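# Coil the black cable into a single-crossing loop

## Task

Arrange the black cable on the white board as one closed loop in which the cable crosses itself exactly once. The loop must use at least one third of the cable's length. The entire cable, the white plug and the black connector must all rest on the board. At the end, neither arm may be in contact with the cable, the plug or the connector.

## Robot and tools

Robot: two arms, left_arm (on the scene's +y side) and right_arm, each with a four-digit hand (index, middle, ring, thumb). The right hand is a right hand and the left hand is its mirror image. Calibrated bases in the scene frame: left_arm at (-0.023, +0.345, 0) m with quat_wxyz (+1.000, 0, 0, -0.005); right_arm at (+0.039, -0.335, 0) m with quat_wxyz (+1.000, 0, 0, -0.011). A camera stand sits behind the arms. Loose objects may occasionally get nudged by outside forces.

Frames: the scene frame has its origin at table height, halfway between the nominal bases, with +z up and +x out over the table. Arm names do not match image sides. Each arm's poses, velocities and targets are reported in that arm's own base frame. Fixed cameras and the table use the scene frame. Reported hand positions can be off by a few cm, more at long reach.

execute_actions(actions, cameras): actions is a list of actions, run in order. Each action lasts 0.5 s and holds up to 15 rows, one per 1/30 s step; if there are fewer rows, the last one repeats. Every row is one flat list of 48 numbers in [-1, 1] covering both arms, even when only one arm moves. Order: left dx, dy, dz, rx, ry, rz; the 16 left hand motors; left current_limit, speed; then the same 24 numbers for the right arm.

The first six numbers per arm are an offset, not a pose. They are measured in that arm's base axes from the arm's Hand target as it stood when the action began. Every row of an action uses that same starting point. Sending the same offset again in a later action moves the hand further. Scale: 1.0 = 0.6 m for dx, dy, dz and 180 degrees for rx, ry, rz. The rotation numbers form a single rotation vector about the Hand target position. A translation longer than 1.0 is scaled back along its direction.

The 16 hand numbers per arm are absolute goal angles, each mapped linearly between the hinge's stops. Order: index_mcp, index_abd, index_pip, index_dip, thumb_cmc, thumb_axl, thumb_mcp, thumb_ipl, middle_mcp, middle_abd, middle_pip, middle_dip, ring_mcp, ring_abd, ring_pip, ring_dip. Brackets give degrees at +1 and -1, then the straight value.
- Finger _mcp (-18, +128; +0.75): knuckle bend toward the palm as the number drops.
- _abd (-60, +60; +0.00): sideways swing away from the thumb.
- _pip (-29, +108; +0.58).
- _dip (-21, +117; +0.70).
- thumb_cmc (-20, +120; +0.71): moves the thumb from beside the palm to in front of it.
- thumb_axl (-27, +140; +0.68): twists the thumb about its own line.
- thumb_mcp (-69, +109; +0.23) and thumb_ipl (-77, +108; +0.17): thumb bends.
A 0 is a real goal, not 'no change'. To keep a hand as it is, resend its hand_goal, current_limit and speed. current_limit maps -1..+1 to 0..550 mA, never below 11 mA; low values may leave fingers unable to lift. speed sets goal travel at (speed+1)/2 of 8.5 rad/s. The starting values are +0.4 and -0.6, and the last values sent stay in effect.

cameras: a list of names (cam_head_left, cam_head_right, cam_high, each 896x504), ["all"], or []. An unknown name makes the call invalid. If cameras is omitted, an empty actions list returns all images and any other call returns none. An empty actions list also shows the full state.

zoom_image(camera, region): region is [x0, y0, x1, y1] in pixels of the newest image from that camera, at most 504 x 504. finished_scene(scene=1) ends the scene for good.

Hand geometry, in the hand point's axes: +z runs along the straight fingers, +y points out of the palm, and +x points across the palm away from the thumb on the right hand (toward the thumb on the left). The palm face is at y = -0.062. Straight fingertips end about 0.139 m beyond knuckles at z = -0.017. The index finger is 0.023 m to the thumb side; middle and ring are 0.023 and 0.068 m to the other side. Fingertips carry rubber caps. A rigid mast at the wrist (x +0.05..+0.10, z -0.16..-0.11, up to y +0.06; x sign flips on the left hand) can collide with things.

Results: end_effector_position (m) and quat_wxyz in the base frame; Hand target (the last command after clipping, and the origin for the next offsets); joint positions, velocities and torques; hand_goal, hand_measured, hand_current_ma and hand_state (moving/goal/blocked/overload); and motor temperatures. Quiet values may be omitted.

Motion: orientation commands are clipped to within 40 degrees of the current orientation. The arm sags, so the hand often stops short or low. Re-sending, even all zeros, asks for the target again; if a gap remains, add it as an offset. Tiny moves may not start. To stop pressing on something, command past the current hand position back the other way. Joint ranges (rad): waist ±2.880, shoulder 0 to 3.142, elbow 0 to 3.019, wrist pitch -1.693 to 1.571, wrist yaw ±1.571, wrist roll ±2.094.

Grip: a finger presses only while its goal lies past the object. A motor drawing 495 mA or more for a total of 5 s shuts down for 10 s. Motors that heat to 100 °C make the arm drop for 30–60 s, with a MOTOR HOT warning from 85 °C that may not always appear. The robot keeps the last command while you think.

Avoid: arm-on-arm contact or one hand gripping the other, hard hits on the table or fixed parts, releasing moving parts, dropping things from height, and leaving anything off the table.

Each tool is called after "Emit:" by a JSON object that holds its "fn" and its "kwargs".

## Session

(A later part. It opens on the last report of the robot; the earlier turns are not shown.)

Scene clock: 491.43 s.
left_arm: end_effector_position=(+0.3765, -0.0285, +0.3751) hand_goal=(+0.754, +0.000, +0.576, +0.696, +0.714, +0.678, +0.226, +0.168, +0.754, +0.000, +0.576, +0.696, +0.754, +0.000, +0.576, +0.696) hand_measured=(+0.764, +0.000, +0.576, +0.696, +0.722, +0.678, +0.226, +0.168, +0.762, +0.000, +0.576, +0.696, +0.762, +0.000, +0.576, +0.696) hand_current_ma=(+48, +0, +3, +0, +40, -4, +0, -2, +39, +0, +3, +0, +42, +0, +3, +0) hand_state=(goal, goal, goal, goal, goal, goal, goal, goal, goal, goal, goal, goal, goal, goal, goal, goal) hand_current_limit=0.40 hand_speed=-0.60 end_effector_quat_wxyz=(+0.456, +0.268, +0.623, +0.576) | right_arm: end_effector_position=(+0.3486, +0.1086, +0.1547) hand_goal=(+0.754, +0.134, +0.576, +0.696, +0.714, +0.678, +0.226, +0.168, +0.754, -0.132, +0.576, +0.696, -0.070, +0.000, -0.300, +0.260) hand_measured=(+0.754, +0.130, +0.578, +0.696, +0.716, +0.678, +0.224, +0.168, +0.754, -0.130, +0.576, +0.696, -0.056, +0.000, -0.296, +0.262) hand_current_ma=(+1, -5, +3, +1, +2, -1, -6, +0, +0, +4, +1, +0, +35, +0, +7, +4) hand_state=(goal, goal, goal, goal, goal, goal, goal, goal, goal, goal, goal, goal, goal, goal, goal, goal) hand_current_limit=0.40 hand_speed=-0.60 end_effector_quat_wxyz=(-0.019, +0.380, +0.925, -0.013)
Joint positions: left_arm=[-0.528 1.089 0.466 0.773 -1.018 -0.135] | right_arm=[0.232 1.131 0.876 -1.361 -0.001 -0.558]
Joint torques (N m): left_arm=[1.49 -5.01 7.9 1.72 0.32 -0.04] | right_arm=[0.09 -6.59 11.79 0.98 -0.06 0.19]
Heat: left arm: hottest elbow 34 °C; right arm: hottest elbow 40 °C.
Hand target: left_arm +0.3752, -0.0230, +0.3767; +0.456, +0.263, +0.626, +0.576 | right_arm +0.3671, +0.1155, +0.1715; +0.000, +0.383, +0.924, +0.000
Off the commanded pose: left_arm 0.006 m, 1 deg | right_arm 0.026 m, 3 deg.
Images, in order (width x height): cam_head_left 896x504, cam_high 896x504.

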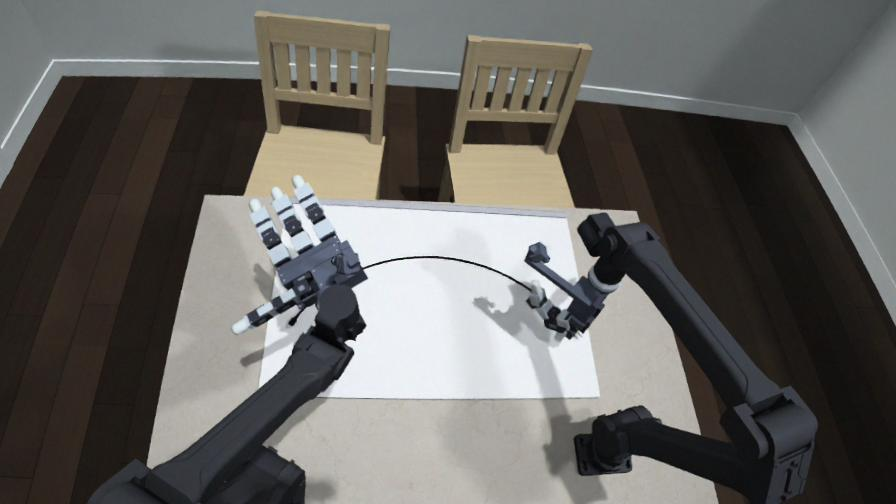

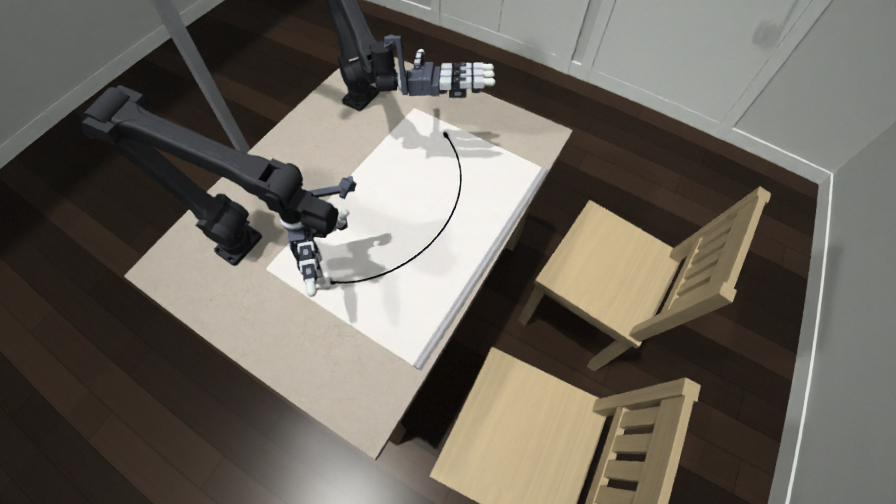

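Emit:
{"fn": "execute_actions", "kwargs": {"actions": [[[0,0,0,0,0,0,0.754,0,0.576,0.696,0.714,0.678,0.226,0.168,0.754,0,0.576,0.696,0.754,0,0.576,0.696,0.4,-0.6,0.02,0.0,0,0,0,0,0.754,0.2,0.576,0.696,0.714,0.678,0.226,0.168,0.754,-0.2,0.576,0.696,-0.07,0,-0.3,0.26,0.4,-0.6]],[[0,0,0,0,0,0,0.754,0,0.576,0.696,0.714,0.678,0.226,0.168,0.754,0,0.576,0.696,0.754,0,0.576,0.696,0.4,-0.6,0.0,0.0,-0.025,0,0,0,0.754,0.2,0.576,0.696,0.714,0.678,0.226,0.168,0.754,-0.2,0.576,0.696,-0.07,0,-0.3,0.26,0.4,-0.6]]], "cameras": ["cam_high","cam_head_left"]}}

Emit:
{"fn": "zoom_image", "kwargs": {"camera": "cam_high", "region": [260, 210, 380, 310]}}

Emit:
{"fn": "zoom_image", "kwargs": {"camera": "cam_head_left", "region": [520, 260, 640, 360]}}

Scene clock: 509.27 s.
left_arm: end_effector_position=(+0.3765, -0.0285, +0.3751) hand_goal=(+0.754, +0.000, +0.576, +0.696, +0.714, +0.678, +0.226, +0.168, +0.754, +0.000, +0.576, +0.696, +0.754, +0.000, +0.576, +0.696) hand_measured=(+0.764, +0.000, +0.576, +0.696, +0.722, +0.678, +0.226, +0.168, +0.762, +0.000, +0.576, +0.696, +0.762, +0.000, +0.576, +0.696) hand_current_ma=(+48, +0, +3, +0, +40, -4, +0, -2, +39, +0, +3, +0, +42, +0, +3, +0) hand_state=(goal, goal, goal, goal, goal, goal, goal, goal, goal, goal, goal, goal, goal, goal, goal, goal) hand_current_limit=0.40 hand_speed=-0.60 end_effector_quat_wxyz=(+0.456, +0.268, +0.623, +0.576) | right_arm: end_effector_position=(+0.3700, +0.1137, +0.1534) hand_goal=(+0.754, +0.200, +0.576, +0.696, +0.714, +0.678, +0.226, +0.168, +0.754, -0.200, +0.576, +0.696, -0.070, +0.000, -0.300, +0.260) hand_measured=(+0.754, +0.196, +0.578, +0.696, +0.716, +0.678, +0.224, +0.168, +0.754, -0.196, +0.576, +0.696, -0.056, +0.000, -0.296, +0.262) hand_current_ma=(+1, -7, +3, +1, +2, -1, -6, +0, +0, +6, +1, +0, +35, +0, +7, +4) hand_state=(goal, goal, goal, goal, goal, goal, goal, goal, goal, goal, goal, goal, goal, goal, goal, goal) hand_current_limit=0.40 hand_speed=-0.60 end_effector_quat_wxyz=(-0.006, +0.380, +0.925, -0.004)
Joint positions: left_arm=[-0.528 1.089 0.466 0.773 -1.018 -0.135] | right_arm=[0.232 1.175 0.899 -1.31 -0.001 -0.558]
Joint torques (N m): left_arm=[1.49 -5.01 7.9 1.72 0.32 -0.05] | right_arm=[-0.62 -7.06 9.68 1.05 -0.02 0.09]
Heat: left arm: hottest elbow 34 °C; right arm: hottest elbow 41 °C.
Hand target: left_arm +0.3752, -0.0230, +0.3767; +0.456, +0.263, +0.626, +0.576 | right_arm +0.3791, +0.1155, +0.1565; +0.000, +0.383, +0.924, +0.000
Off the commanded pose: left_arm 0.006 m, 1 deg | right_arm 0.010 m, 1 deg.
Images, in order (width x height): cam_head_left 896x504, cam_high 896x504.

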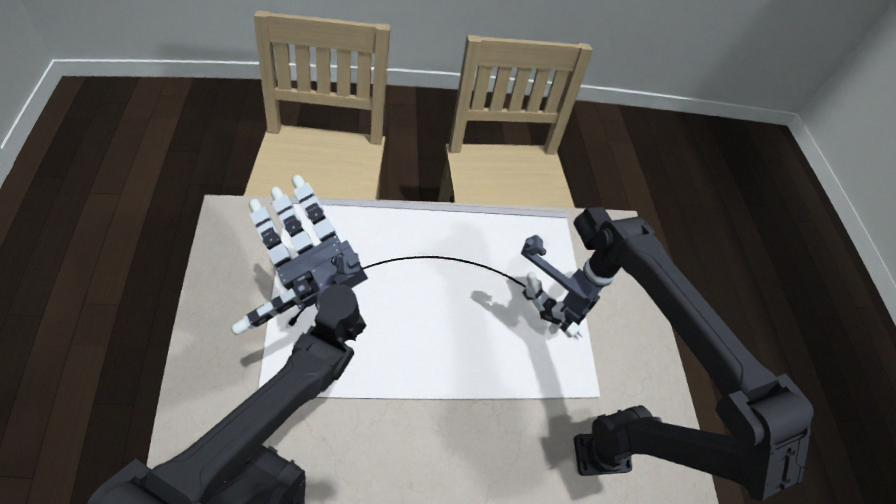

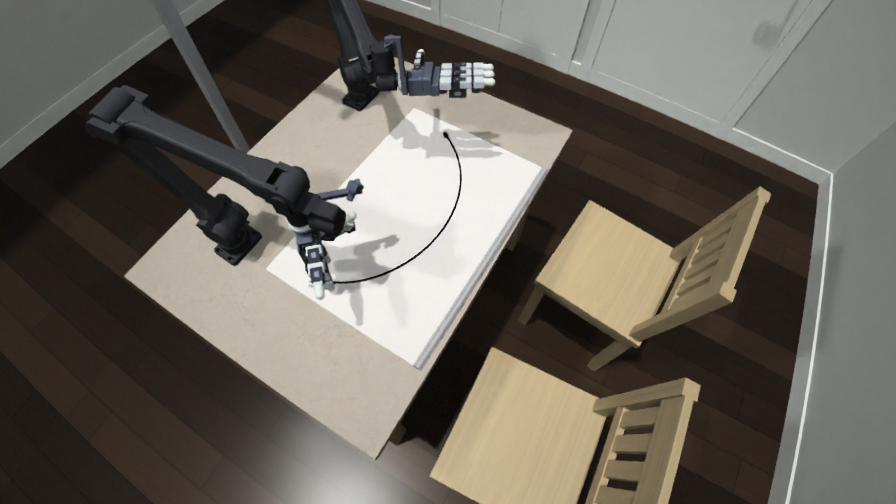

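Scaled by 4.200 from the camera's 896x504 image, which has a finer 1280x720 frame.

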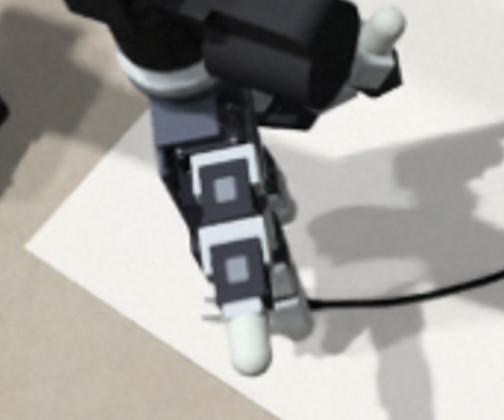

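Scaled by 4.200 from the camera's 896x504 image, which has a finer 1280x720 frame.

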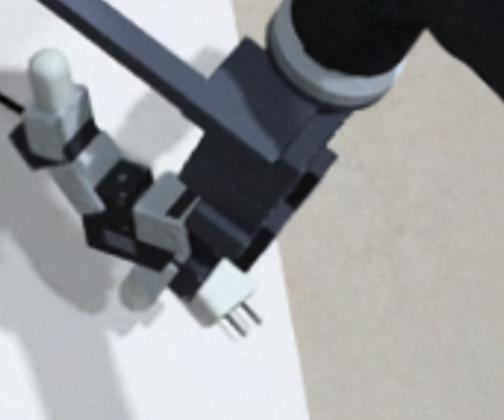

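Emit:
{"fn": "execute_actions", "kwargs": {"actions": [[[0,0,0,0,0,0,0.754,0,0.576,0.696,0.714,0.678,0.226,0.168,0.754,0,0.576,0.696,0.754,0,0.576,0.696,0.4,-0.6,-0.018,-0.018,0,0,0,0,0.754,0.2,0.576,0.696,0.714,0.678,0.226,0.168,0.754,-0.2,0.576,0.696,-0.07,0,-0.3,0.26,0.4,-0.6]]], "cameras": ["cam_high","cam_head_left"]}}

Emit:
{"fn": "zoom_image", "kwargs": {"camera": "cam_high", "region": [260, 210, 380, 310]}}

Emit:
{"fn": "zoom_image", "kwargs": {"camera": "cam_head_left", "region": [520, 260, 640, 360]}}

Scene clock: 520.03 s.
left_arm: end_effector_position=(+0.3765, -0.0285, +0.3751) hand_goal=(+0.754, +0.000, +0.576, +0.696, +0.714, +0.678, +0.226, +0.168, +0.754, +0.000, +0.576, +0.696, +0.754, +0.000, +0.576, +0.696) hand_measured=(+0.764, +0.000, +0.576, +0.696, +0.722, +0.678, +0.226, +0.168, +0.762, +0.000, +0.576, +0.696, +0.762, +0.000, +0.576, +0.696) hand_current_ma=(+48, +0, +3, +0, +40, -4, +0, -2, +39, +0, +3, +0, +42, +0, +3, +0) hand_state=(goal, goal, goal, goal, goal, goal, goal, goal, goal, goal, goal, goal, goal, goal, goal, goal) hand_current_limit=0.40 hand_speed=-0.60 end_effector_quat_wxyz=(+0.456, +0.268, +0.623, +0.576) | right_arm: end_effector_position=(+0.3687, +0.1071, +0.1557) hand_goal=(+0.754, +0.200, +0.576, +0.696, +0.714, +0.678, +0.226, +0.168, +0.754, -0.200, +0.576, +0.696, -0.070, +0.000, -0.300, +0.260) hand_measured=(+0.754, +0.196, +0.578, +0.696, +0.716, +0.678, +0.224, +0.168, +0.754, -0.196, +0.576, +0.696, -0.056, +0.000, -0.296, +0.262) hand_current_ma=(+1, -7, +3, +1, +2, -1, -6, +0, +0, +6, +1, +0, +35, +0, +7, +4) hand_state=(goal, goal, goal, goal, goal, goal, goal, goal, goal, goal, goal, goal, goal, goal, goal, goal) hand_current_limit=0.40 hand_speed=-0.60 end_effector_quat_wxyz=(-0.003, +0.386, +0.922, -0.002)
Joint positions: left_arm=[-0.528 1.089 0.466 0.773 -1.018 -0.135] | right_arm=[0.216 1.159 0.891 -1.31 0 -0.561]
Joint torques (N m): left_arm=[1.49 -5.01 7.91 1.7 0.32 -0.04] | right_arm=[-1.55 -8.7 8.28 0.76 -0.02 -0.17]
Heat: left arm: hottest elbow 34 °C; right arm: hottest elbow 40 °C.
Hand target: left_arm +0.3752, -0.0230, +0.3767; +0.456, +0.263, +0.626, +0.576 | right_arm +0.3684, +0.1046, +0.1566; +0.000, +0.383, +0.924, +0.000
Off the commanded pose: left_arm 0.006 m, 1 deg | right_arm 0.003 m, 1 deg.
Images, in order (width x height): cam_head_left 896x504, cam_high 896x504.

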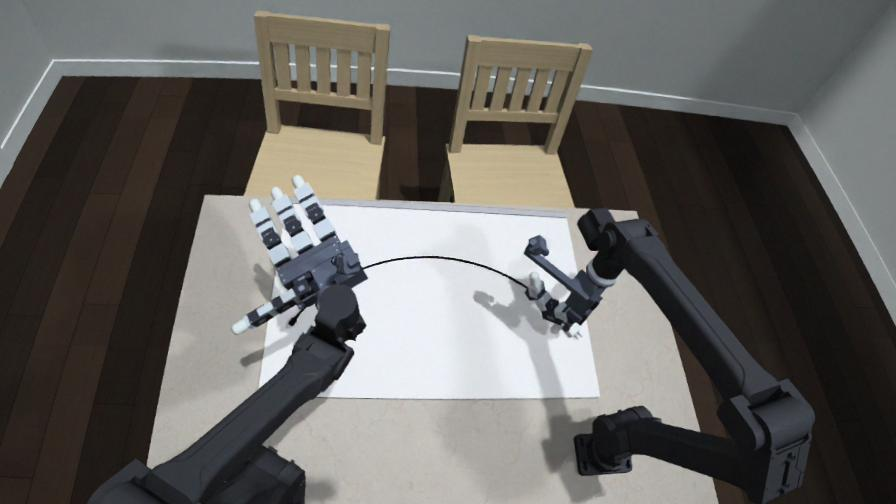

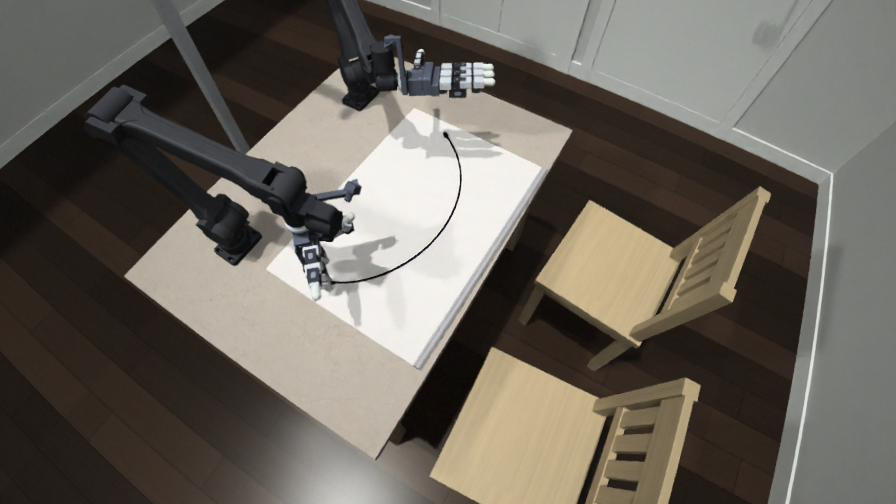

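Scaled by 4.200 from the camera's 896x504 image, which has a finer 1280x720 frame.

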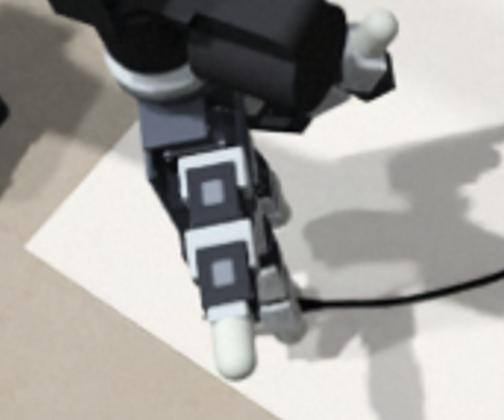

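Scaled by 4.200 from the camera's 896x504 image, which has a finer 1280x720 frame.

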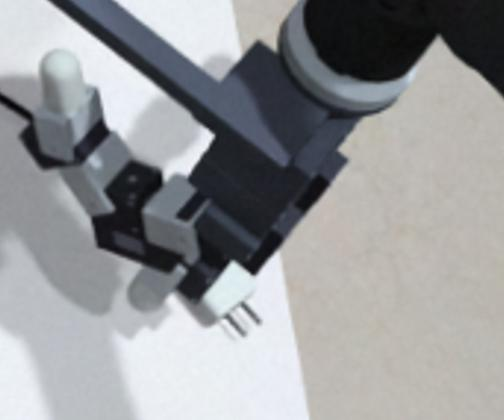

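Emit:
{"fn": "execute_actions", "kwargs": {"actions": [[[0,0,0,0,0,0,0.754,0,0.576,0.696,0.714,0.678,0.226,0.168,0.754,0,0.576,0.696,0.754,0,0.576,0.696,0.4,-0.6,-0.024,-0.014,0,0,0,0,0.754,0.2,0.576,0.696,0.714,0.678,0.226,0.168,0.754,-0.2,0.576,0.696,-0.07,0,-0.3,0.26,0.4,-0.6]]], "cameras": ["cam_high","cam_head_left"]}}

Emit:
{"fn": "zoom_image", "kwargs": {"camera": "cam_high", "region": [260, 210, 380, 310]}}

Emit:
{"fn": "zoom_image", "kwargs": {"camera": "cam_head_left", "region": [520, 260, 640, 360]}}

Scene clock: 538.23 s.
left_arm: end_effector_position=(+0.3765, -0.0285, +0.3751) hand_goal=(+0.754, +0.000, +0.576, +0.696, +0.714, +0.678, +0.226, +0.168, +0.754, +0.000, +0.576, +0.696, +0.754, +0.000, +0.576, +0.696) hand_measured=(+0.764, +0.000, +0.576, +0.696, +0.722, +0.678, +0.226, +0.168, +0.762, +0.000, +0.576, +0.696, +0.762, +0.000, +0.576, +0.696) hand_current_ma=(+48, +0, +3, +0, +40, -4, +0, -2, +39, +0, +3, +0, +42, +0, +3, +0) hand_state=(goal, goal, goal, goal, goal, goal, goal, goal, goal, goal, goal, goal, goal, goal, goal, goal) hand_current_limit=0.40 hand_speed=-0.60 end_effector_quat_wxyz=(+0.456, +0.268, +0.623, +0.576) | right_arm: end_effector_position=(+0.3568, +0.0992, +0.1568) hand_goal=(+0.754, +0.200, +0.576, +0.696, +0.714, +0.678, +0.226, +0.168, +0.754, -0.200, +0.576, +0.696, -0.070, +0.000, -0.300, +0.260) hand_measured=(+0.754, +0.196, +0.578, +0.696, +0.716, +0.678, +0.224, +0.168, +0.754, -0.196, +0.576, +0.696, -0.056, +0.000, -0.296, +0.262) hand_current_ma=(+0, -7, +3, +1, +2, -1, -6, +0, +0, +6, +1, +0, +35, +0, +7, +4) hand_state=(goal, goal, goal, goal, goal, goal, goal, goal, goal, goal, goal, goal, goal, goal, goal, goal) hand_current_limit=0.40 hand_speed=-0.60 end_effector_quat_wxyz=(+0.003, +0.386, +0.922, +0.002)
Joint positions: left_arm=[-0.528 1.089 0.466 0.773 -1.018 -0.135] | right_arm=[0.198 1.111 0.856 -1.31 0 -0.58]
Joint torques (N m): left_arm=[1.55 -5.01 7.9 1.72 0.32 -0.04] | right_arm=[-1.55 -7.77 8.39 0.35 -0.03 -0.14]
Heat: left arm: hottest elbow 34 °C; right arm: hottest elbow 40 °C.
Hand target: left_arm +0.3752, -0.0230, +0.3767; +0.456, +0.263, +0.626, +0.576 | right_arm +0.3539, +0.0962, +0.1565; +0.000, +0.383, +0.924, +0.000
Off the commanded pose: left_arm 0.006 m, 1 deg | right_arm 0.004 m, 1 deg.
Images, in order (width x height): cam_head_left 896x504, cam_high 896x504.

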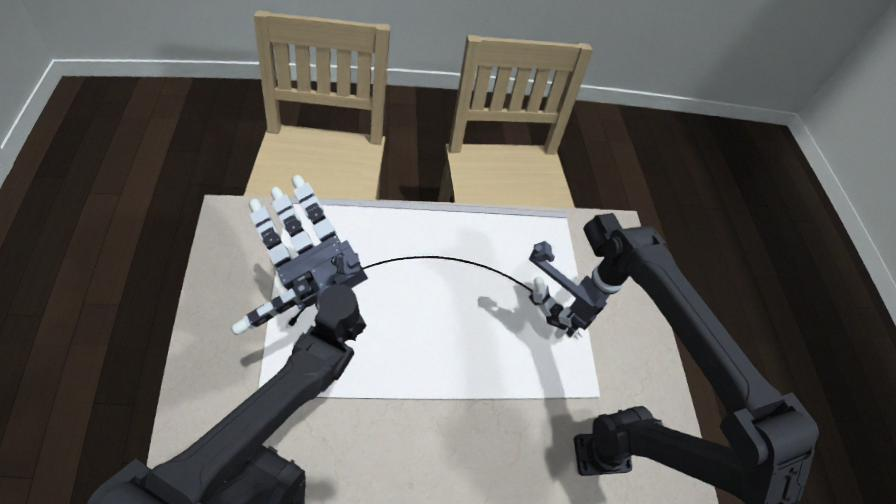

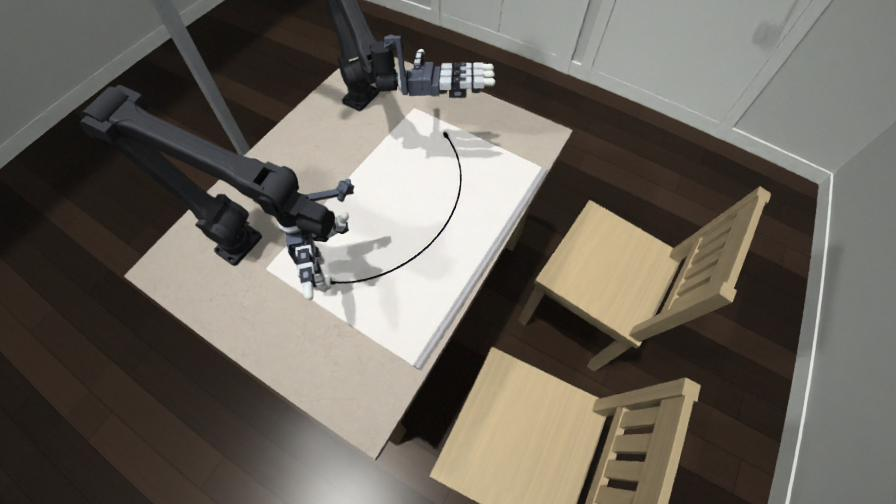

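Scaled by 4.200 from the camera's 896x504 image, which has a finer 1280x720 frame.

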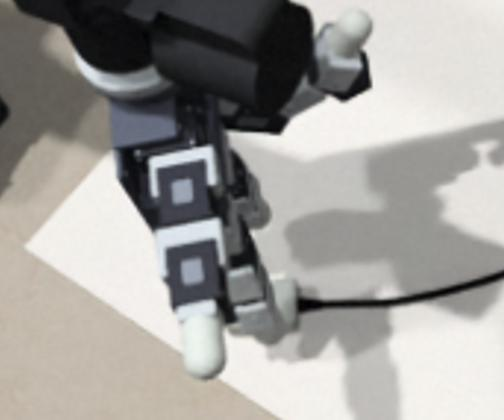

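Scaled by 4.200 from the camera's 896x504 image, which has a finer 1280x720 frame.

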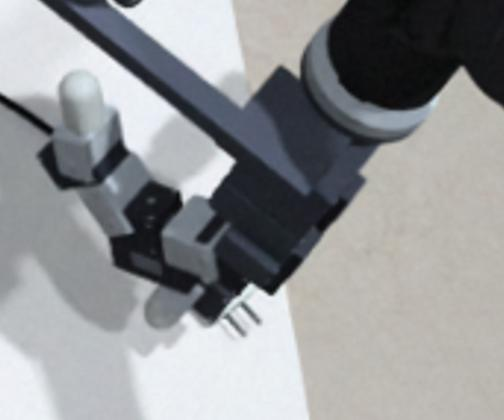

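Emit:
{"fn": "execute_actions", "kwargs": {"actions": [[[0,0,0,0,0,0,0.754,0,0.576,0.696,0.714,0.678,0.226,0.168,0.754,0,0.576,0.696,0.754,0,0.576,0.696,0.4,-0.6,-0.005,-0.003,-0.023,0,0,0,0.754,0.2,0.576,0.696,0.714,0.678,0.226,0.168,0.754,-0.2,0.576,0.696,-0.07,0,-0.3,0.26,0.4,-0.6]],[[0,0,0,0,0,0,0.754,0,0.576,0.696,0.714,0.678,0.226,0.168,0.754,0,0.576,0.696,0.754,0,0.576,0.696,0.4,-0.6,0,0,-0.023,0,0,0,0.754,0.2,0.576,0.696,0.714,0.678,0.226,0.168,0.754,-0.2,0.576,0.696,-0.07,0,-0.3,0.26,0.4,-0.6]]], "cameras": ["cam_high","cam_head_left"]}}

Emit:
{"fn": "zoom_image", "kwargs": {"camera": "cam_high", "region": [260, 210, 380, 310]}}

Emit:
{"fn": "zoom_image", "kwargs": {"camera": "cam_head_left", "region": [520, 260, 640, 360]}}

Scene clock: 544.93 s.
left_arm: end_effector_position=(+0.3765, -0.0285, +0.3751) hand_goal=(+0.754, +0.000, +0.576, +0.696, +0.714, +0.678, +0.226, +0.168, +0.754, +0.000, +0.576, +0.696, +0.754, +0.000, +0.576, +0.696) hand_measured=(+0.764, +0.000, +0.576, +0.696, +0.722, +0.678, +0.226, +0.168, +0.762, +0.000, +0.576, +0.696, +0.762, +0.000, +0.576, +0.696) hand_current_ma=(+48, +0, +3, +0, +40, -4, +0, -2, +39, +0, +3, +0, +42, +0, +3, +0) hand_state=(goal, goal, goal, goal, goal, goal, goal, goal, goal, goal, goal, goal, goal, goal, goal, goal) hand_current_limit=0.40 hand_speed=-0.60 end_effector_quat_wxyz=(+0.456, +0.268, +0.623, +0.576) | right_arm: end_effector_position=(+0.3488, +0.0963, +0.1330) hand_goal=(+0.754, +0.200, +0.576, +0.696, +0.714, +0.678, +0.226, +0.168, +0.754, -0.200, +0.576, +0.696, -0.070, +0.000, -0.300, +0.260) hand_measured=(+0.754, +0.198, +0.578, +0.696, +0.716, +0.678, +0.224, +0.168, +0.754, -0.196, +0.576, +0.696, -0.056, +0.000, -0.296, +0.262) hand_current_ma=(+0, -2, +2, +1, +2, -1, -6, +0, +0, +6, +1, +0, +35, +0, +7, +4) hand_state=(goal, goal, goal, goal, goal, goal, goal, goal, goal, goal, goal, goal, goal, goal, goal, goal) hand_current_limit=0.40 hand_speed=-0.60 end_effector_quat_wxyz=(+0.000, +0.386, +0.922, +0.000)
Joint positions: left_arm=[-0.528 1.089 0.466 0.773 -1.018 -0.135] | right_arm=[0.193 1.11 0.792 -1.252 0 -0.585]
Joint torques (N m): left_arm=[1.49 -5.07 7.91 1.72 0.32 -0.04] | right_arm=[-1.61 -6.01 8.21 1.13 -0.04 -0.16]
Heat: left arm: hottest elbow 34 °C; right arm: hottest elbow 39 °C.
Hand target: left_arm +0.3752, -0.0230, +0.3767; +0.456, +0.263, +0.626, +0.576 | right_arm +0.3510, +0.0944, +0.1290; +0.000, +0.383, +0.924, +0.000
Off the commanded pose: left_arm 0.006 m, 1 deg | right_arm 0.005 m, 0 deg.
Images, in order (width x height): cam_head_left 896x504, cam_high 896x504.

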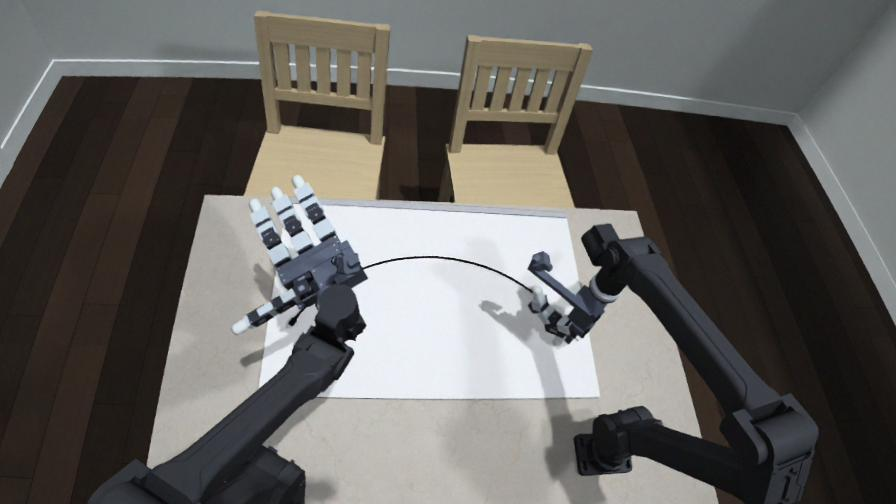

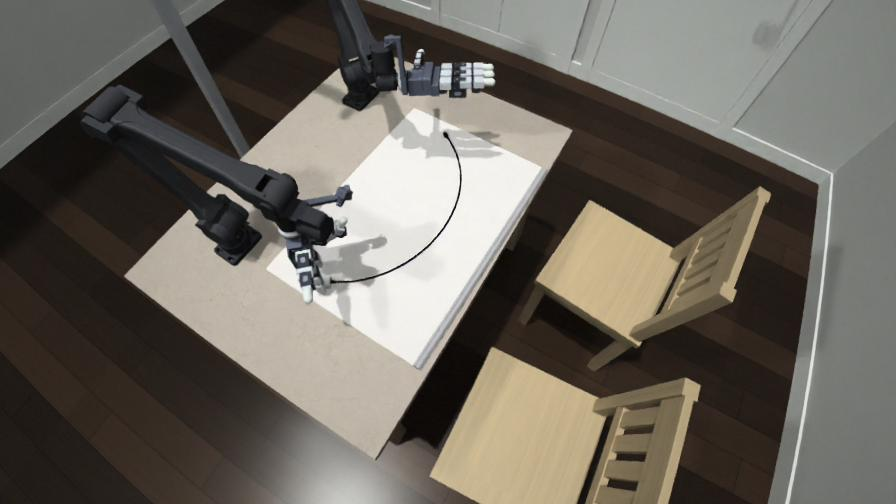

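Scaled by 4.200 from the camera's 896x504 image, which has a finer 1280x720 frame.

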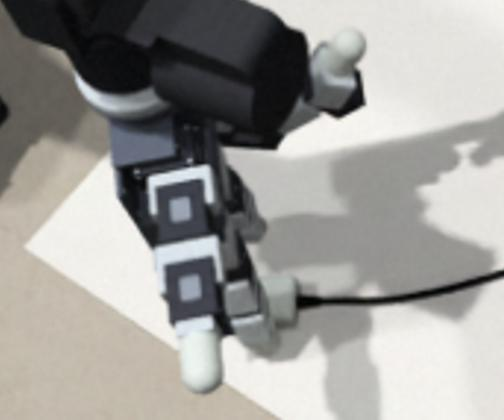

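Scaled by 4.200 from the camera's 896x504 image, which has a finer 1280x720 frame.

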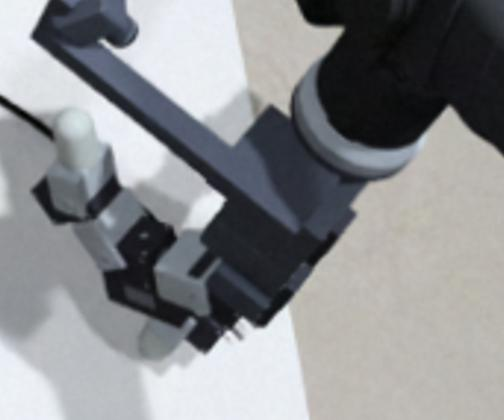

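Emit:
{"fn": "execute_actions", "kwargs": {"actions": [[[0,0,0,0,0,0,0.754,0,0.576,0.696,0.714,0.678,0.226,0.168,0.754,0,0.576,0.696,0.754,0,0.576,0.696,0.4,-0.6,0.003,0.002,-0.014,0,0,0,0.754,0.2,0.576,0.696,0.714,0.678,0.226,0.168,0.754,-0.2,0.576,0.696,-0.07,0,-0.3,0.26,0.4,-0.6]],[[0,0,0,0,0,0,0.754,0,0.576,0.696,0.714,0.678,0.226,0.168,0.754,0,0.576,0.696,0.754,0,0.576,0.696,0.4,-0.6,0,0,0,0,0,0,0.754,-0.12,0.576,0.696,0.714,0.678,0.226,0.168,0.754,0.12,0.576,0.696,-0.07,0,-0.3,0.26,0.4,-0.7]],[[0,0,0,0,0,0,0.754,0,0.576,0.696,0.714,0.678,0.226,0.168,0.754,0,0.576,0.696,0.754,0,0.576,0.696,0.4,-0.6,0,0,0,0,0,0,0.754,-0.12,0.576,0.696,0.714,0.678,0.226,0.168,0.754,0.12,0.576,0.696,-0.07,0,-0.3,0.26,0.4,-0.7]]], "cameras": ["cam_high","cam_head_left"]}}

Emit:
{"fn": "zoom_image", "kwargs": {"camera": "cam_high", "region": [260, 210, 380, 310]}}

Emit:
{"fn": "zoom_image", "kwargs": {"camera": "cam_head_left", "region": [520, 260, 640, 360]}}

Scene clock: 558.90 s.
left_arm: end_effector_position=(+0.3765, -0.0285, +0.3751) hand_goal=(+0.754, +0.000, +0.576, +0.696, +0.714, +0.678, +0.226, +0.168, +0.754, +0.000, +0.576, +0.696, +0.754, +0.000, +0.576, +0.696) hand_measured=(+0.764, +0.000, +0.576, +0.696, +0.722, +0.678, +0.226, +0.168, +0.762, +0.000, +0.576, +0.696, +0.762, +0.000, +0.576, +0.696) hand_current_ma=(+48, +0, +3, +0, +40, -4, +0, -2, +39, +0, +3, +0, +42, +0, +3, +0) hand_state=(goal, goal, goal, goal, goal, goal, goal, goal, goal, goal, goal, goal, goal, goal, goal, goal) hand_current_limit=0.40 hand_speed=-0.60 end_effector_quat_wxyz=(+0.456, +0.268, +0.623, +0.576) | right_arm: end_effector_position=(+0.3527, +0.0964, +0.1300) hand_goal=(+0.754, -0.120, +0.576, +0.696, +0.714, +0.678, +0.226, +0.168, +0.754, +0.120, +0.576, +0.696, -0.070, +0.000, -0.300, +0.260) hand_measured=(+0.762, +0.130, +0.580, +0.696, +0.716, +0.678, +0.224, +0.168, +0.754, -0.072, +0.576, +0.696, -0.056, +0.000, -0.296, +0.262) hand_current_ma=(+14, +385, +6, +1, +2, -1, -6, +0, +1, -385, +1, +0, +35, +0, +7, +4) hand_state=(goal, blocked, goal, goal, goal, goal, goal, goal, goal, blocked, goal, goal, goal, goal, goal, goal) hand_current_limit=0.40 hand_speed=-0.70 end_effector_quat_wxyz=(+0.008, +0.386, +0.922, +0.003)
Joint positions: left_arm=[-0.528 1.089 0.466 0.773 -1.018 -0.135] | right_arm=[0.193 1.115 0.784 -1.224 0.004 -0.585]
Joint torques (N m): left_arm=[1.55 -5.07 7.9 1.72 0.32 -0.04] | right_arm=[-1.38 -5.3 7.82 1.16 -0.22 -0.13]
Heat: left arm: hottest elbow 34 °C; right arm: hottest elbow 38 °C.
Hand target: left_arm +0.3752, -0.0230, +0.3767; +0.456, +0.263, +0.626, +0.576 | right_arm +0.3527, +0.0956, +0.1206; +0.000, +0.383, +0.924, +0.000
Off the commanded pose: left_arm 0.006 m, 1 deg | right_arm 0.009 m, 1 deg.
Images, in order (width x height): cam_head_left 896x504, cam_high 896x504.

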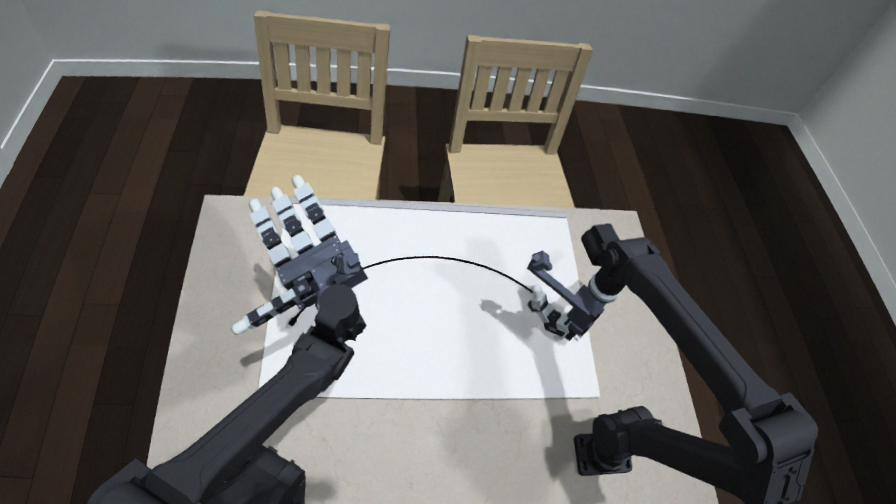

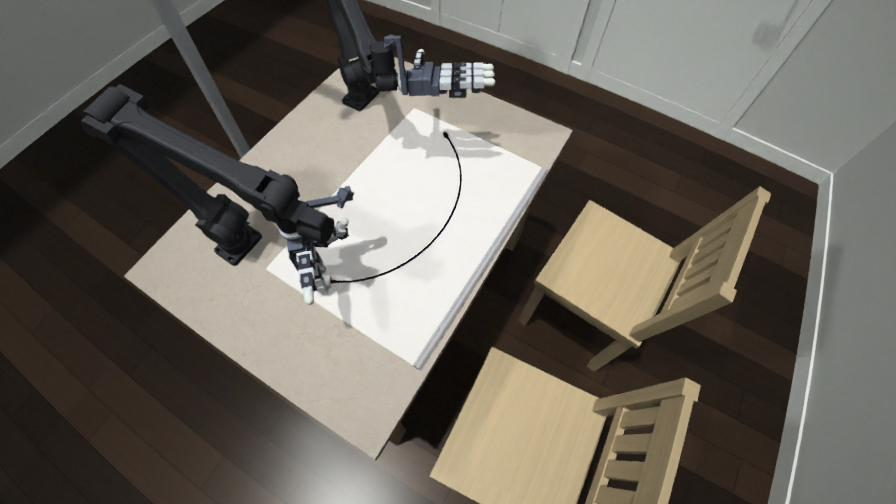

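Scaled by 4.200 from the camera's 896x504 image, which has a finer 1280x720 frame.

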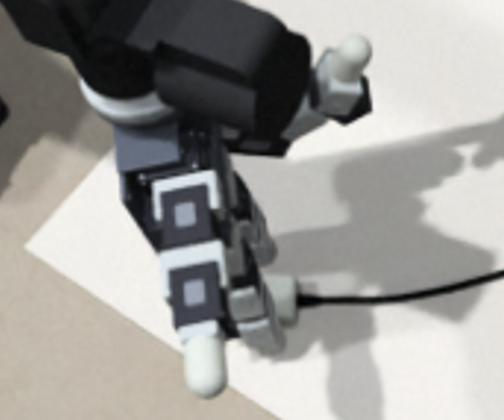

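Scaled by 4.200 from the camera's 896x504 image, which has a finer 1280x720 frame.

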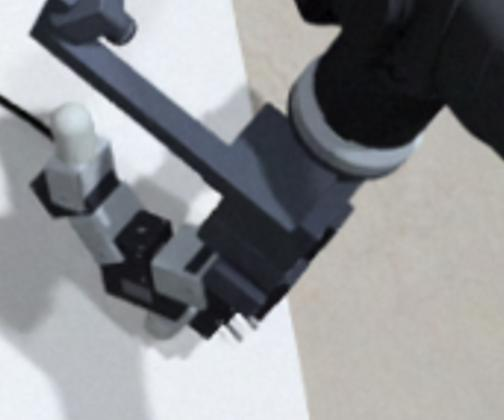

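Emit:
{"fn": "execute_actions", "kwargs": {"actions": [[[0,0,0,0,0,0,0.754,0,0.576,0.696,0.714,0.678,0.226,0.168,0.754,0,0.576,0.696,0.754,0,0.576,0.696,0.4,-0.6,0,0,0.05,0,0,0,0.754,-0.12,0.576,0.696,0.714,0.678,0.226,0.168,0.754,0.12,0.576,0.696,-0.07,0,-0.3,0.26,0.4,-0.7]],[[0,0,0,0,0,0,0.754,0,0.576,0.696,0.714,0.678,0.226,0.168,0.754,0,0.576,0.696,0.754,0,0.576,0.696,0.4,-0.6,0,0,0.05,0,0,0,0.754,-0.12,0.576,0.696,0.714,0.678,0.226,0.168,0.754,0.12,0.576,0.696,-0.07,0,-0.3,0.26,0.4,-0.7]]], "cameras": ["cam_high","cam_head_left"]}}

Emit:
{"fn": "zoom_image", "kwargs": {"camera": "cam_high", "region": [260, 190, 400, 310]}}

Emit:
{"fn": "zoom_image", "kwargs": {"camera": "cam_head_left", "region": [500, 240, 640, 360]}}

Scene clock: 567.83 s.
left_arm: end_effector_position=(+0.3765, -0.0285, +0.3751) hand_goal=(+0.754, +0.000, +0.576, +0.696, +0.714, +0.678, +0.226, +0.168, +0.754, +0.000, +0.576, +0.696, +0.754, +0.000, +0.576, +0.696) hand_measured=(+0.764, +0.000, +0.576, +0.696, +0.722, +0.678, +0.226, +0.168, +0.762, +0.000, +0.576, +0.696, +0.762, +0.000, +0.576, +0.696) hand_current_ma=(+48, +0, +3, +0, +40, -4, +0, -2, +39, +0, +3, +0, +42, +0, +3, +0) hand_state=(goal, goal, goal, goal, goal, goal, goal, goal, goal, goal, goal, goal, goal, goal, goal, goal) hand_current_limit=0.40 hand_speed=-0.60 end_effector_quat_wxyz=(+0.456, +0.268, +0.623, +0.576) | right_arm: end_effector_position=(+0.3404, +0.0943, +0.1606) hand_goal=(+0.754, -0.120, +0.576, +0.696, +0.714, +0.678, +0.226, +0.168, +0.754, +0.120, +0.576, +0.696, -0.070, +0.000, -0.300, +0.260) hand_measured=(+0.736, +0.100, +0.568, +0.694, +0.716, +0.678, +0.224, +0.168, +0.760, +0.016, +0.580, +0.696, -0.056, +0.000, -0.296, +0.262) hand_current_ma=(-47, +385, -15, -4, +2, -1, -6, +0, +13, -329, +7, +1, +35, +0, +7, +4) hand_state=(goal, blocked, goal, goal, goal, goal, goal, goal, goal, blocked, goal, goal, goal, goal, goal, goal) hand_current_limit=0.40 hand_speed=-0.70 end_effector_quat_wxyz=(-0.014, +0.386, +0.922, -0.011)
Joint positions: left_arm=[-0.528 1.089 0.466 0.773 -1.018 -0.135] | right_arm=[0.193 1.086 0.858 -1.378 0.002 -0.585]
Joint torques (N m): left_arm=[1.49 -5.07 7.91 1.7 0.32 -0.04] | right_arm=[-1.38 -6.83 11.9 0.23 -0.12 -0.13]
Heat: left arm: hottest elbow 34 °C; right arm: hottest elbow 38 °C.
Hand target: left_arm +0.3752, -0.0230, +0.3767; +0.456, +0.263, +0.626, +0.576 | right_arm +0.3527, +0.0956, +0.1805; +0.000, +0.383, +0.924, +0.000
Off the commanded pose: left_arm 0.006 m, 1 deg | right_arm 0.024 m, 2 deg.
Images, in order (width x height): cam_head_left 896x504, cam_high 896x504.

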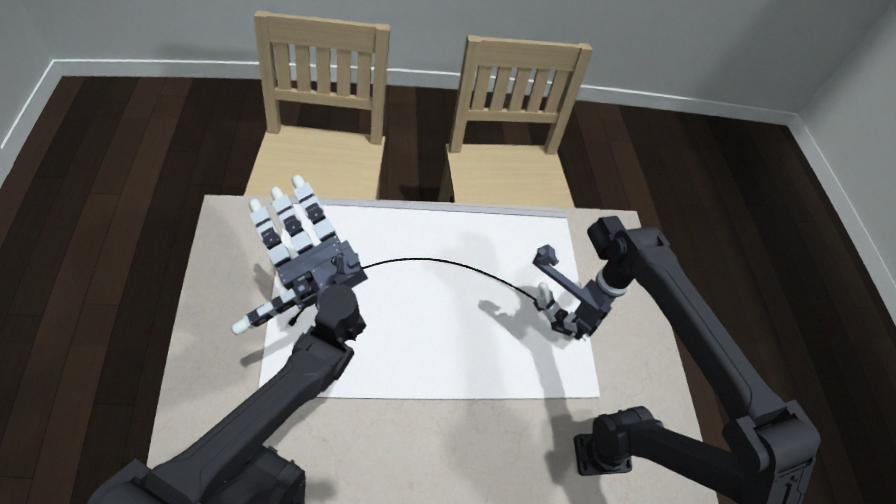

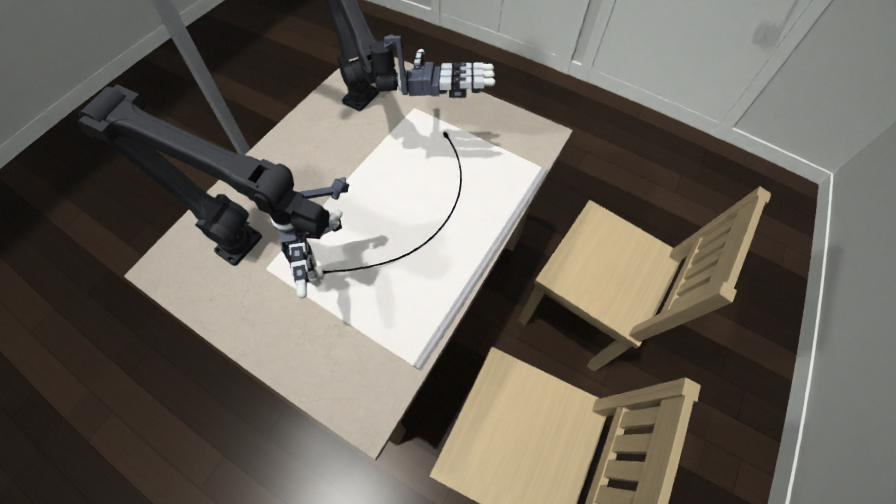

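Scaled by 3.600 from the camera's 896x504 image, which has a finer 1280x720 frame.

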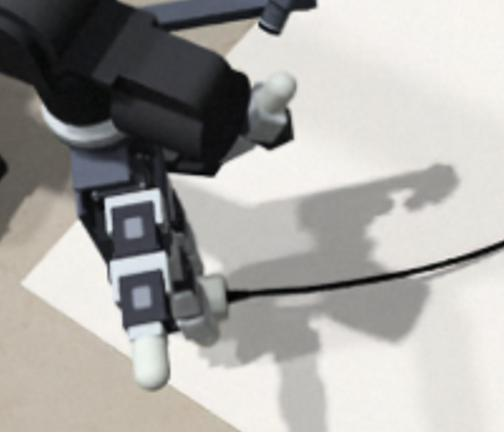

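Scaled by 3.600 from the camera's 896x504 image, which has a finer 1280x720 frame.

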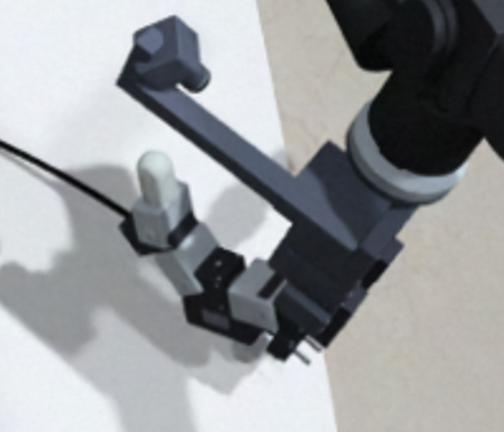

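Emit:
{"fn": "execute_actions", "kwargs": {"actions": [[[-0.097,0.15,0.01,0,0,0,0.754,0,0.576,0.696,0.714,0.678,0.226,0.168,0.754,0,0.576,0.696,0.754,0,0.576,0.696,0.4,-0.6,0,0,0.067,0,0,0,0.754,-0.12,0.576,0.696,0.714,0.678,0.226,0.168,0.754,0.12,0.576,0.696,-0.07,0,-0.3,0.26,0.5,-0.7]],[[-0.097,0.15,0.01,0,0,0,0.754,0,0.576,0.696,0.714,0.678,0.226,0.168,0.754,0,0.576,0.696,0.754,0,0.576,0.696,0.4,-0.6,-0.07,0.083,0,0,0,-0.139,0.754,-0.12,0.576,0.696,0.714,0.678,0.226,0.168,0.754,0.12,0.576,0.696,-0.07,0,-0.3,0.26,0.5,-0.7]],[[-0.097,0.15,0.01,0,0,0,0.754,0,0.576,0.696,0.714,0.678,0.226,0.168,0.754,0,0.576,0.696,0.754,0,0.576,0.696,0.4,-0.6,-0.025,0.112,0,0,0,-0.139,0.754,-0.12,0.576,0.696,0.714,0.678,0.226,0.168,0.754,0.12,0.576,0.696,-0.07,0,-0.3,0.26,0.5,-0.7]]], "cameras": ["cam_high","cam_head_left"]}}

Scene clock: 598.97 s.
left_arm: end_effector_position=(+0.2032, +0.2453, +0.3607) hand_goal=(+0.754, +0.000, +0.576, +0.696, +0.714, +0.678, +0.226, +0.168, +0.754, +0.000, +0.576, +0.696, +0.754, +0.000, +0.576, +0.696) hand_measured=(+0.766, +0.000, +0.576, +0.696, +0.724, +0.678, +0.226, +0.168, +0.764, +0.000, +0.576, +0.696, +0.764, +0.000, +0.576, +0.696) hand_current_ma=(+59, +0, +3, +0, +47, -4, +0, -2, +50, +0, +3, +0, +54, +0, +4, +0) hand_state=(goal, goal, goal, goal, goal, goal, goal, goal, goal, goal, goal, goal, goal, goal, goal, goal) hand_current_limit=0.40 hand_speed=-0.60 end_effector_quat_wxyz=(+0.449, +0.258, +0.651, +0.555) | right_arm: end_effector_position=(+0.2848, +0.1992, +0.2039) hand_goal=(+0.754, -0.120, +0.576, +0.696, +0.714, +0.678, +0.226, +0.168, +0.754, +0.120, +0.576, +0.696, -0.070, +0.000, -0.300, +0.260) hand_measured=(+0.736, +0.100, +0.568, +0.694, +0.714, +0.678, +0.224, +0.168, +0.764, +0.018, +0.582, +0.698, -0.056, +0.000, -0.296, +0.262) hand_current_ma=(-46, +413, -15, -4, +0, -1, -6, +0, +22, -318, +13, +3, +35, +0, +7, +4) hand_state=(goal, blocked, goal, goal, goal, goal, goal, goal, goal, blocked, goal, goal, goal, goal, goal, goal) hand_current_limit=0.50 hand_speed=-0.70 end_effector_quat_wxyz=(-0.006, +0.731, +0.682, -0.017)
Joint positions: left_arm=[1.007 0.344 0.237 0.128 0.494 -0.312] | right_arm=[0.839 1.163 1.028 -1.469 -0.014 0.909]
Joint torques (N m): left_arm=[1.55 2.2 13.31 3.93 0.17 0.01] | right_arm=[0.15 -7.12 12.25 0.61 0.23 0.18]
Motor temperatures (°C): left_arm=[26 26 34 25 23 21] | right_arm=[23 27 42 24 22 20]
Heat: left arm: hottest elbow 34 °C; right arm: hottest elbow 42 °C.
Hand target: left_arm +0.2006, +0.2471, +0.3946; +0.456, +0.263, +0.626, +0.576 | right_arm +0.2957, +0.2125, +0.2208; +0.000, +0.738, +0.675, +0.000
Off the commanded pose: left_arm 0.034 m, 4 deg | right_arm 0.024 m, 2 deg.
Images, in order (width x height): cam_head_left 896x504, cam_high 896x504.

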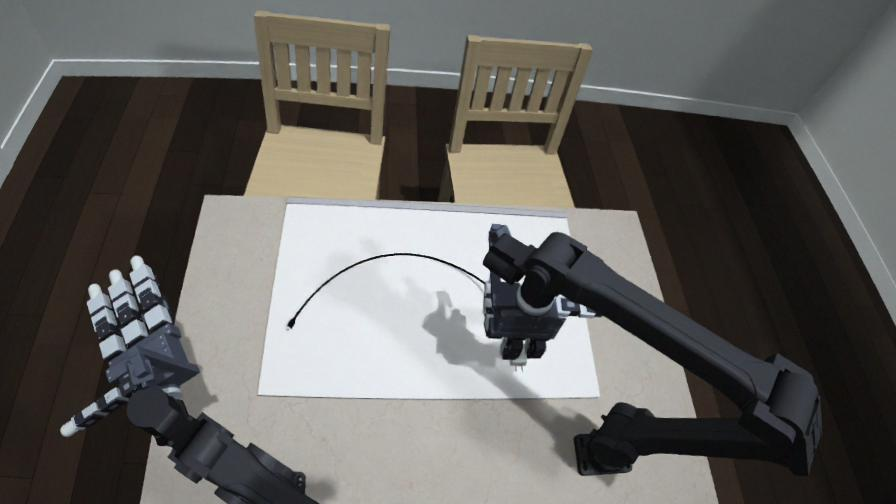

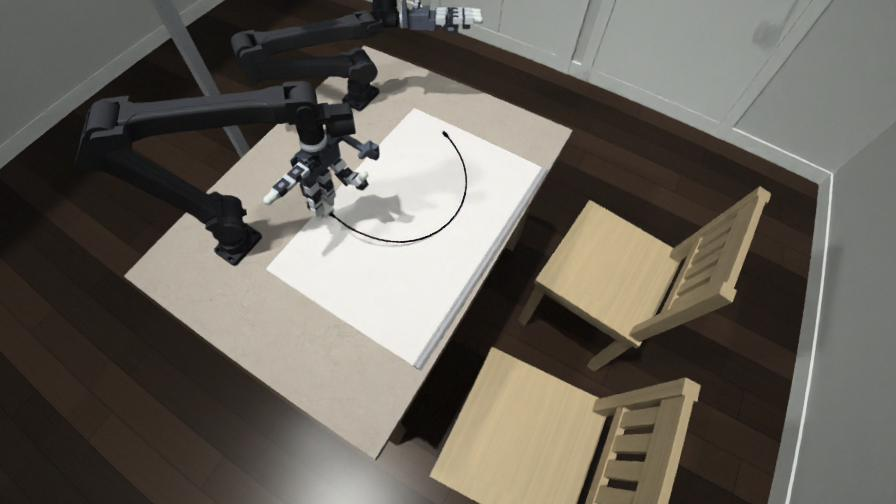

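Emit:
{"fn": "execute_actions", "kwargs": {"actions": [[[0,0,0,0,0,0,0.754,0,0.576,0.696,0.714,0.678,0.226,0.168,0.754,0,0.576,0.696,0.754,0,0.576,0.696,0.4,-0.6,0.017,0.115,0,0,0,-0.139,0.754,-0.12,0.576,0.696,0.714,0.678,0.226,0.168,0.754,0.12,0.576,0.696,-0.07,0,-0.3,0.26,0.5,-0.7]],[[0,0,0,0,0,0,0.754,0,0.576,0.696,0.714,0.678,0.226,0.168,0.754,0,0.576,0.696,0.754,0,0.576,0.696,0.4,-0.6,0.063,0.11,0,0,0,-0.125,0.754,-0.12,0.576,0.696,0.714,0.678,0.226,0.168,0.754,0.12,0.576,0.696,-0.07,0,-0.3,0.26,0.5,-0.7]]], "cameras": ["cam_high","cam_head_left"]}}

Scene clock: 607.53 s.
left_arm: end_effector_position=(+0.2037, +0.2444, +0.3629) hand_goal=(+0.754, +0.000, +0.576, +0.696, +0.714, +0.678, +0.226, +0.168, +0.754, +0.000, +0.576, +0.696, +0.754, +0.000, +0.576, +0.696) hand_measured=(+0.766, +0.000, +0.576, +0.696, +0.724, +0.678, +0.226, +0.168, +0.764, +0.000, +0.576, +0.696, +0.764, +0.000, +0.576, +0.696) hand_current_ma=(+59, +0, +3, +0, +47, -4, +0, -2, +50, +0, +3, +0, +54, +0, +4, +0) hand_state=(goal, goal, goal, goal, goal, goal, goal, goal, goal, goal, goal, goal, goal, goal, goal, goal) hand_current_limit=0.40 hand_speed=-0.60 end_effector_quat_wxyz=(+0.454, +0.265, +0.645, +0.555) | right_arm: end_effector_position=(+0.3347, +0.3422, +0.2086) hand_goal=(+0.754, -0.120, +0.576, +0.696, +0.714, +0.678, +0.226, +0.168, +0.754, +0.120, +0.576, +0.696, -0.070, +0.000, -0.300, +0.260) hand_measured=(+0.736, +0.098, +0.568, +0.694, +0.714, +0.678, +0.222, +0.168, +0.766, +0.020, +0.584, +0.698, -0.056, +0.000, -0.296, +0.262) hand_current_ma=(-48, +413, -15, -4, +0, -1, -7, +0, +27, -313, +15, +3, +35, +0, +7, +4) hand_state=(goal, blocked, goal, goal, goal, goal, goal, goal, goal, blocked, goal, goal, goal, goal, goal, goal) hand_current_limit=0.50 hand_speed=-0.70 end_effector_quat_wxyz=(+0.005, +0.942, +0.334, -0.010)
Joint positions: left_arm=[1.024 0.351 0.237 0.145 0.529 -0.312] | right_arm=[0.955 1.714 1.608 -1.487 -0.002 1.845]
Joint torques (N m): left_arm=[1.61 2.49 13.29 3.89 0.16 -0.01] | right_arm=[-1.49 -18.84 11.95 -0.05 0.19 0.16]
Heat: left arm: hottest elbow 35 °C; right arm: hottest elbow 42 °C.
Hand target: left_arm +0.2006, +0.2470, +0.3946; +0.456, +0.263, +0.626, +0.576 | right_arm +0.3437, +0.3476, +0.2208; +0.000, +0.947, +0.320, +0.000
Off the commanded pose: left_arm 0.032 m, 3 deg | right_arm 0.016 m, 2 deg.
Images, in order (width x height): cam_head_left 896x504, cam_high 896x504.

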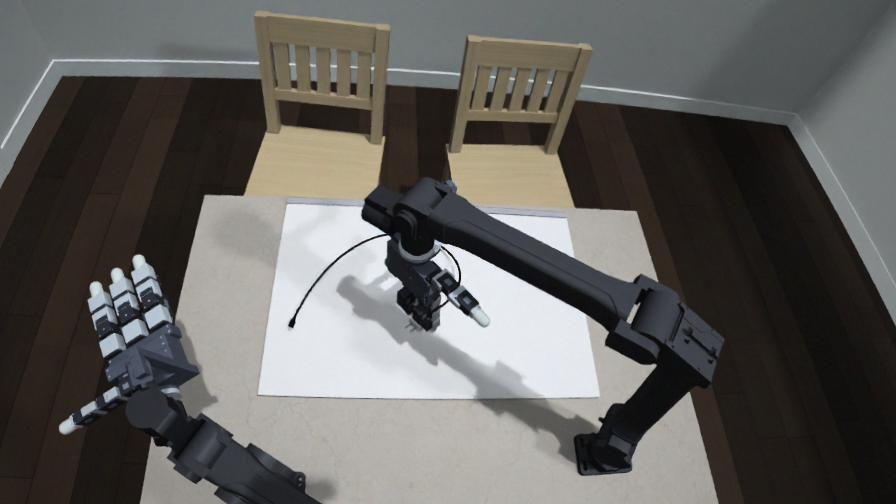

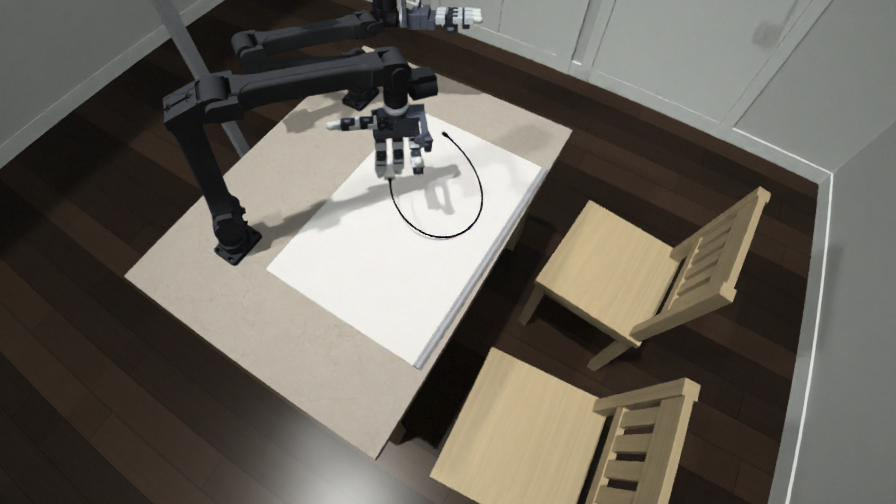

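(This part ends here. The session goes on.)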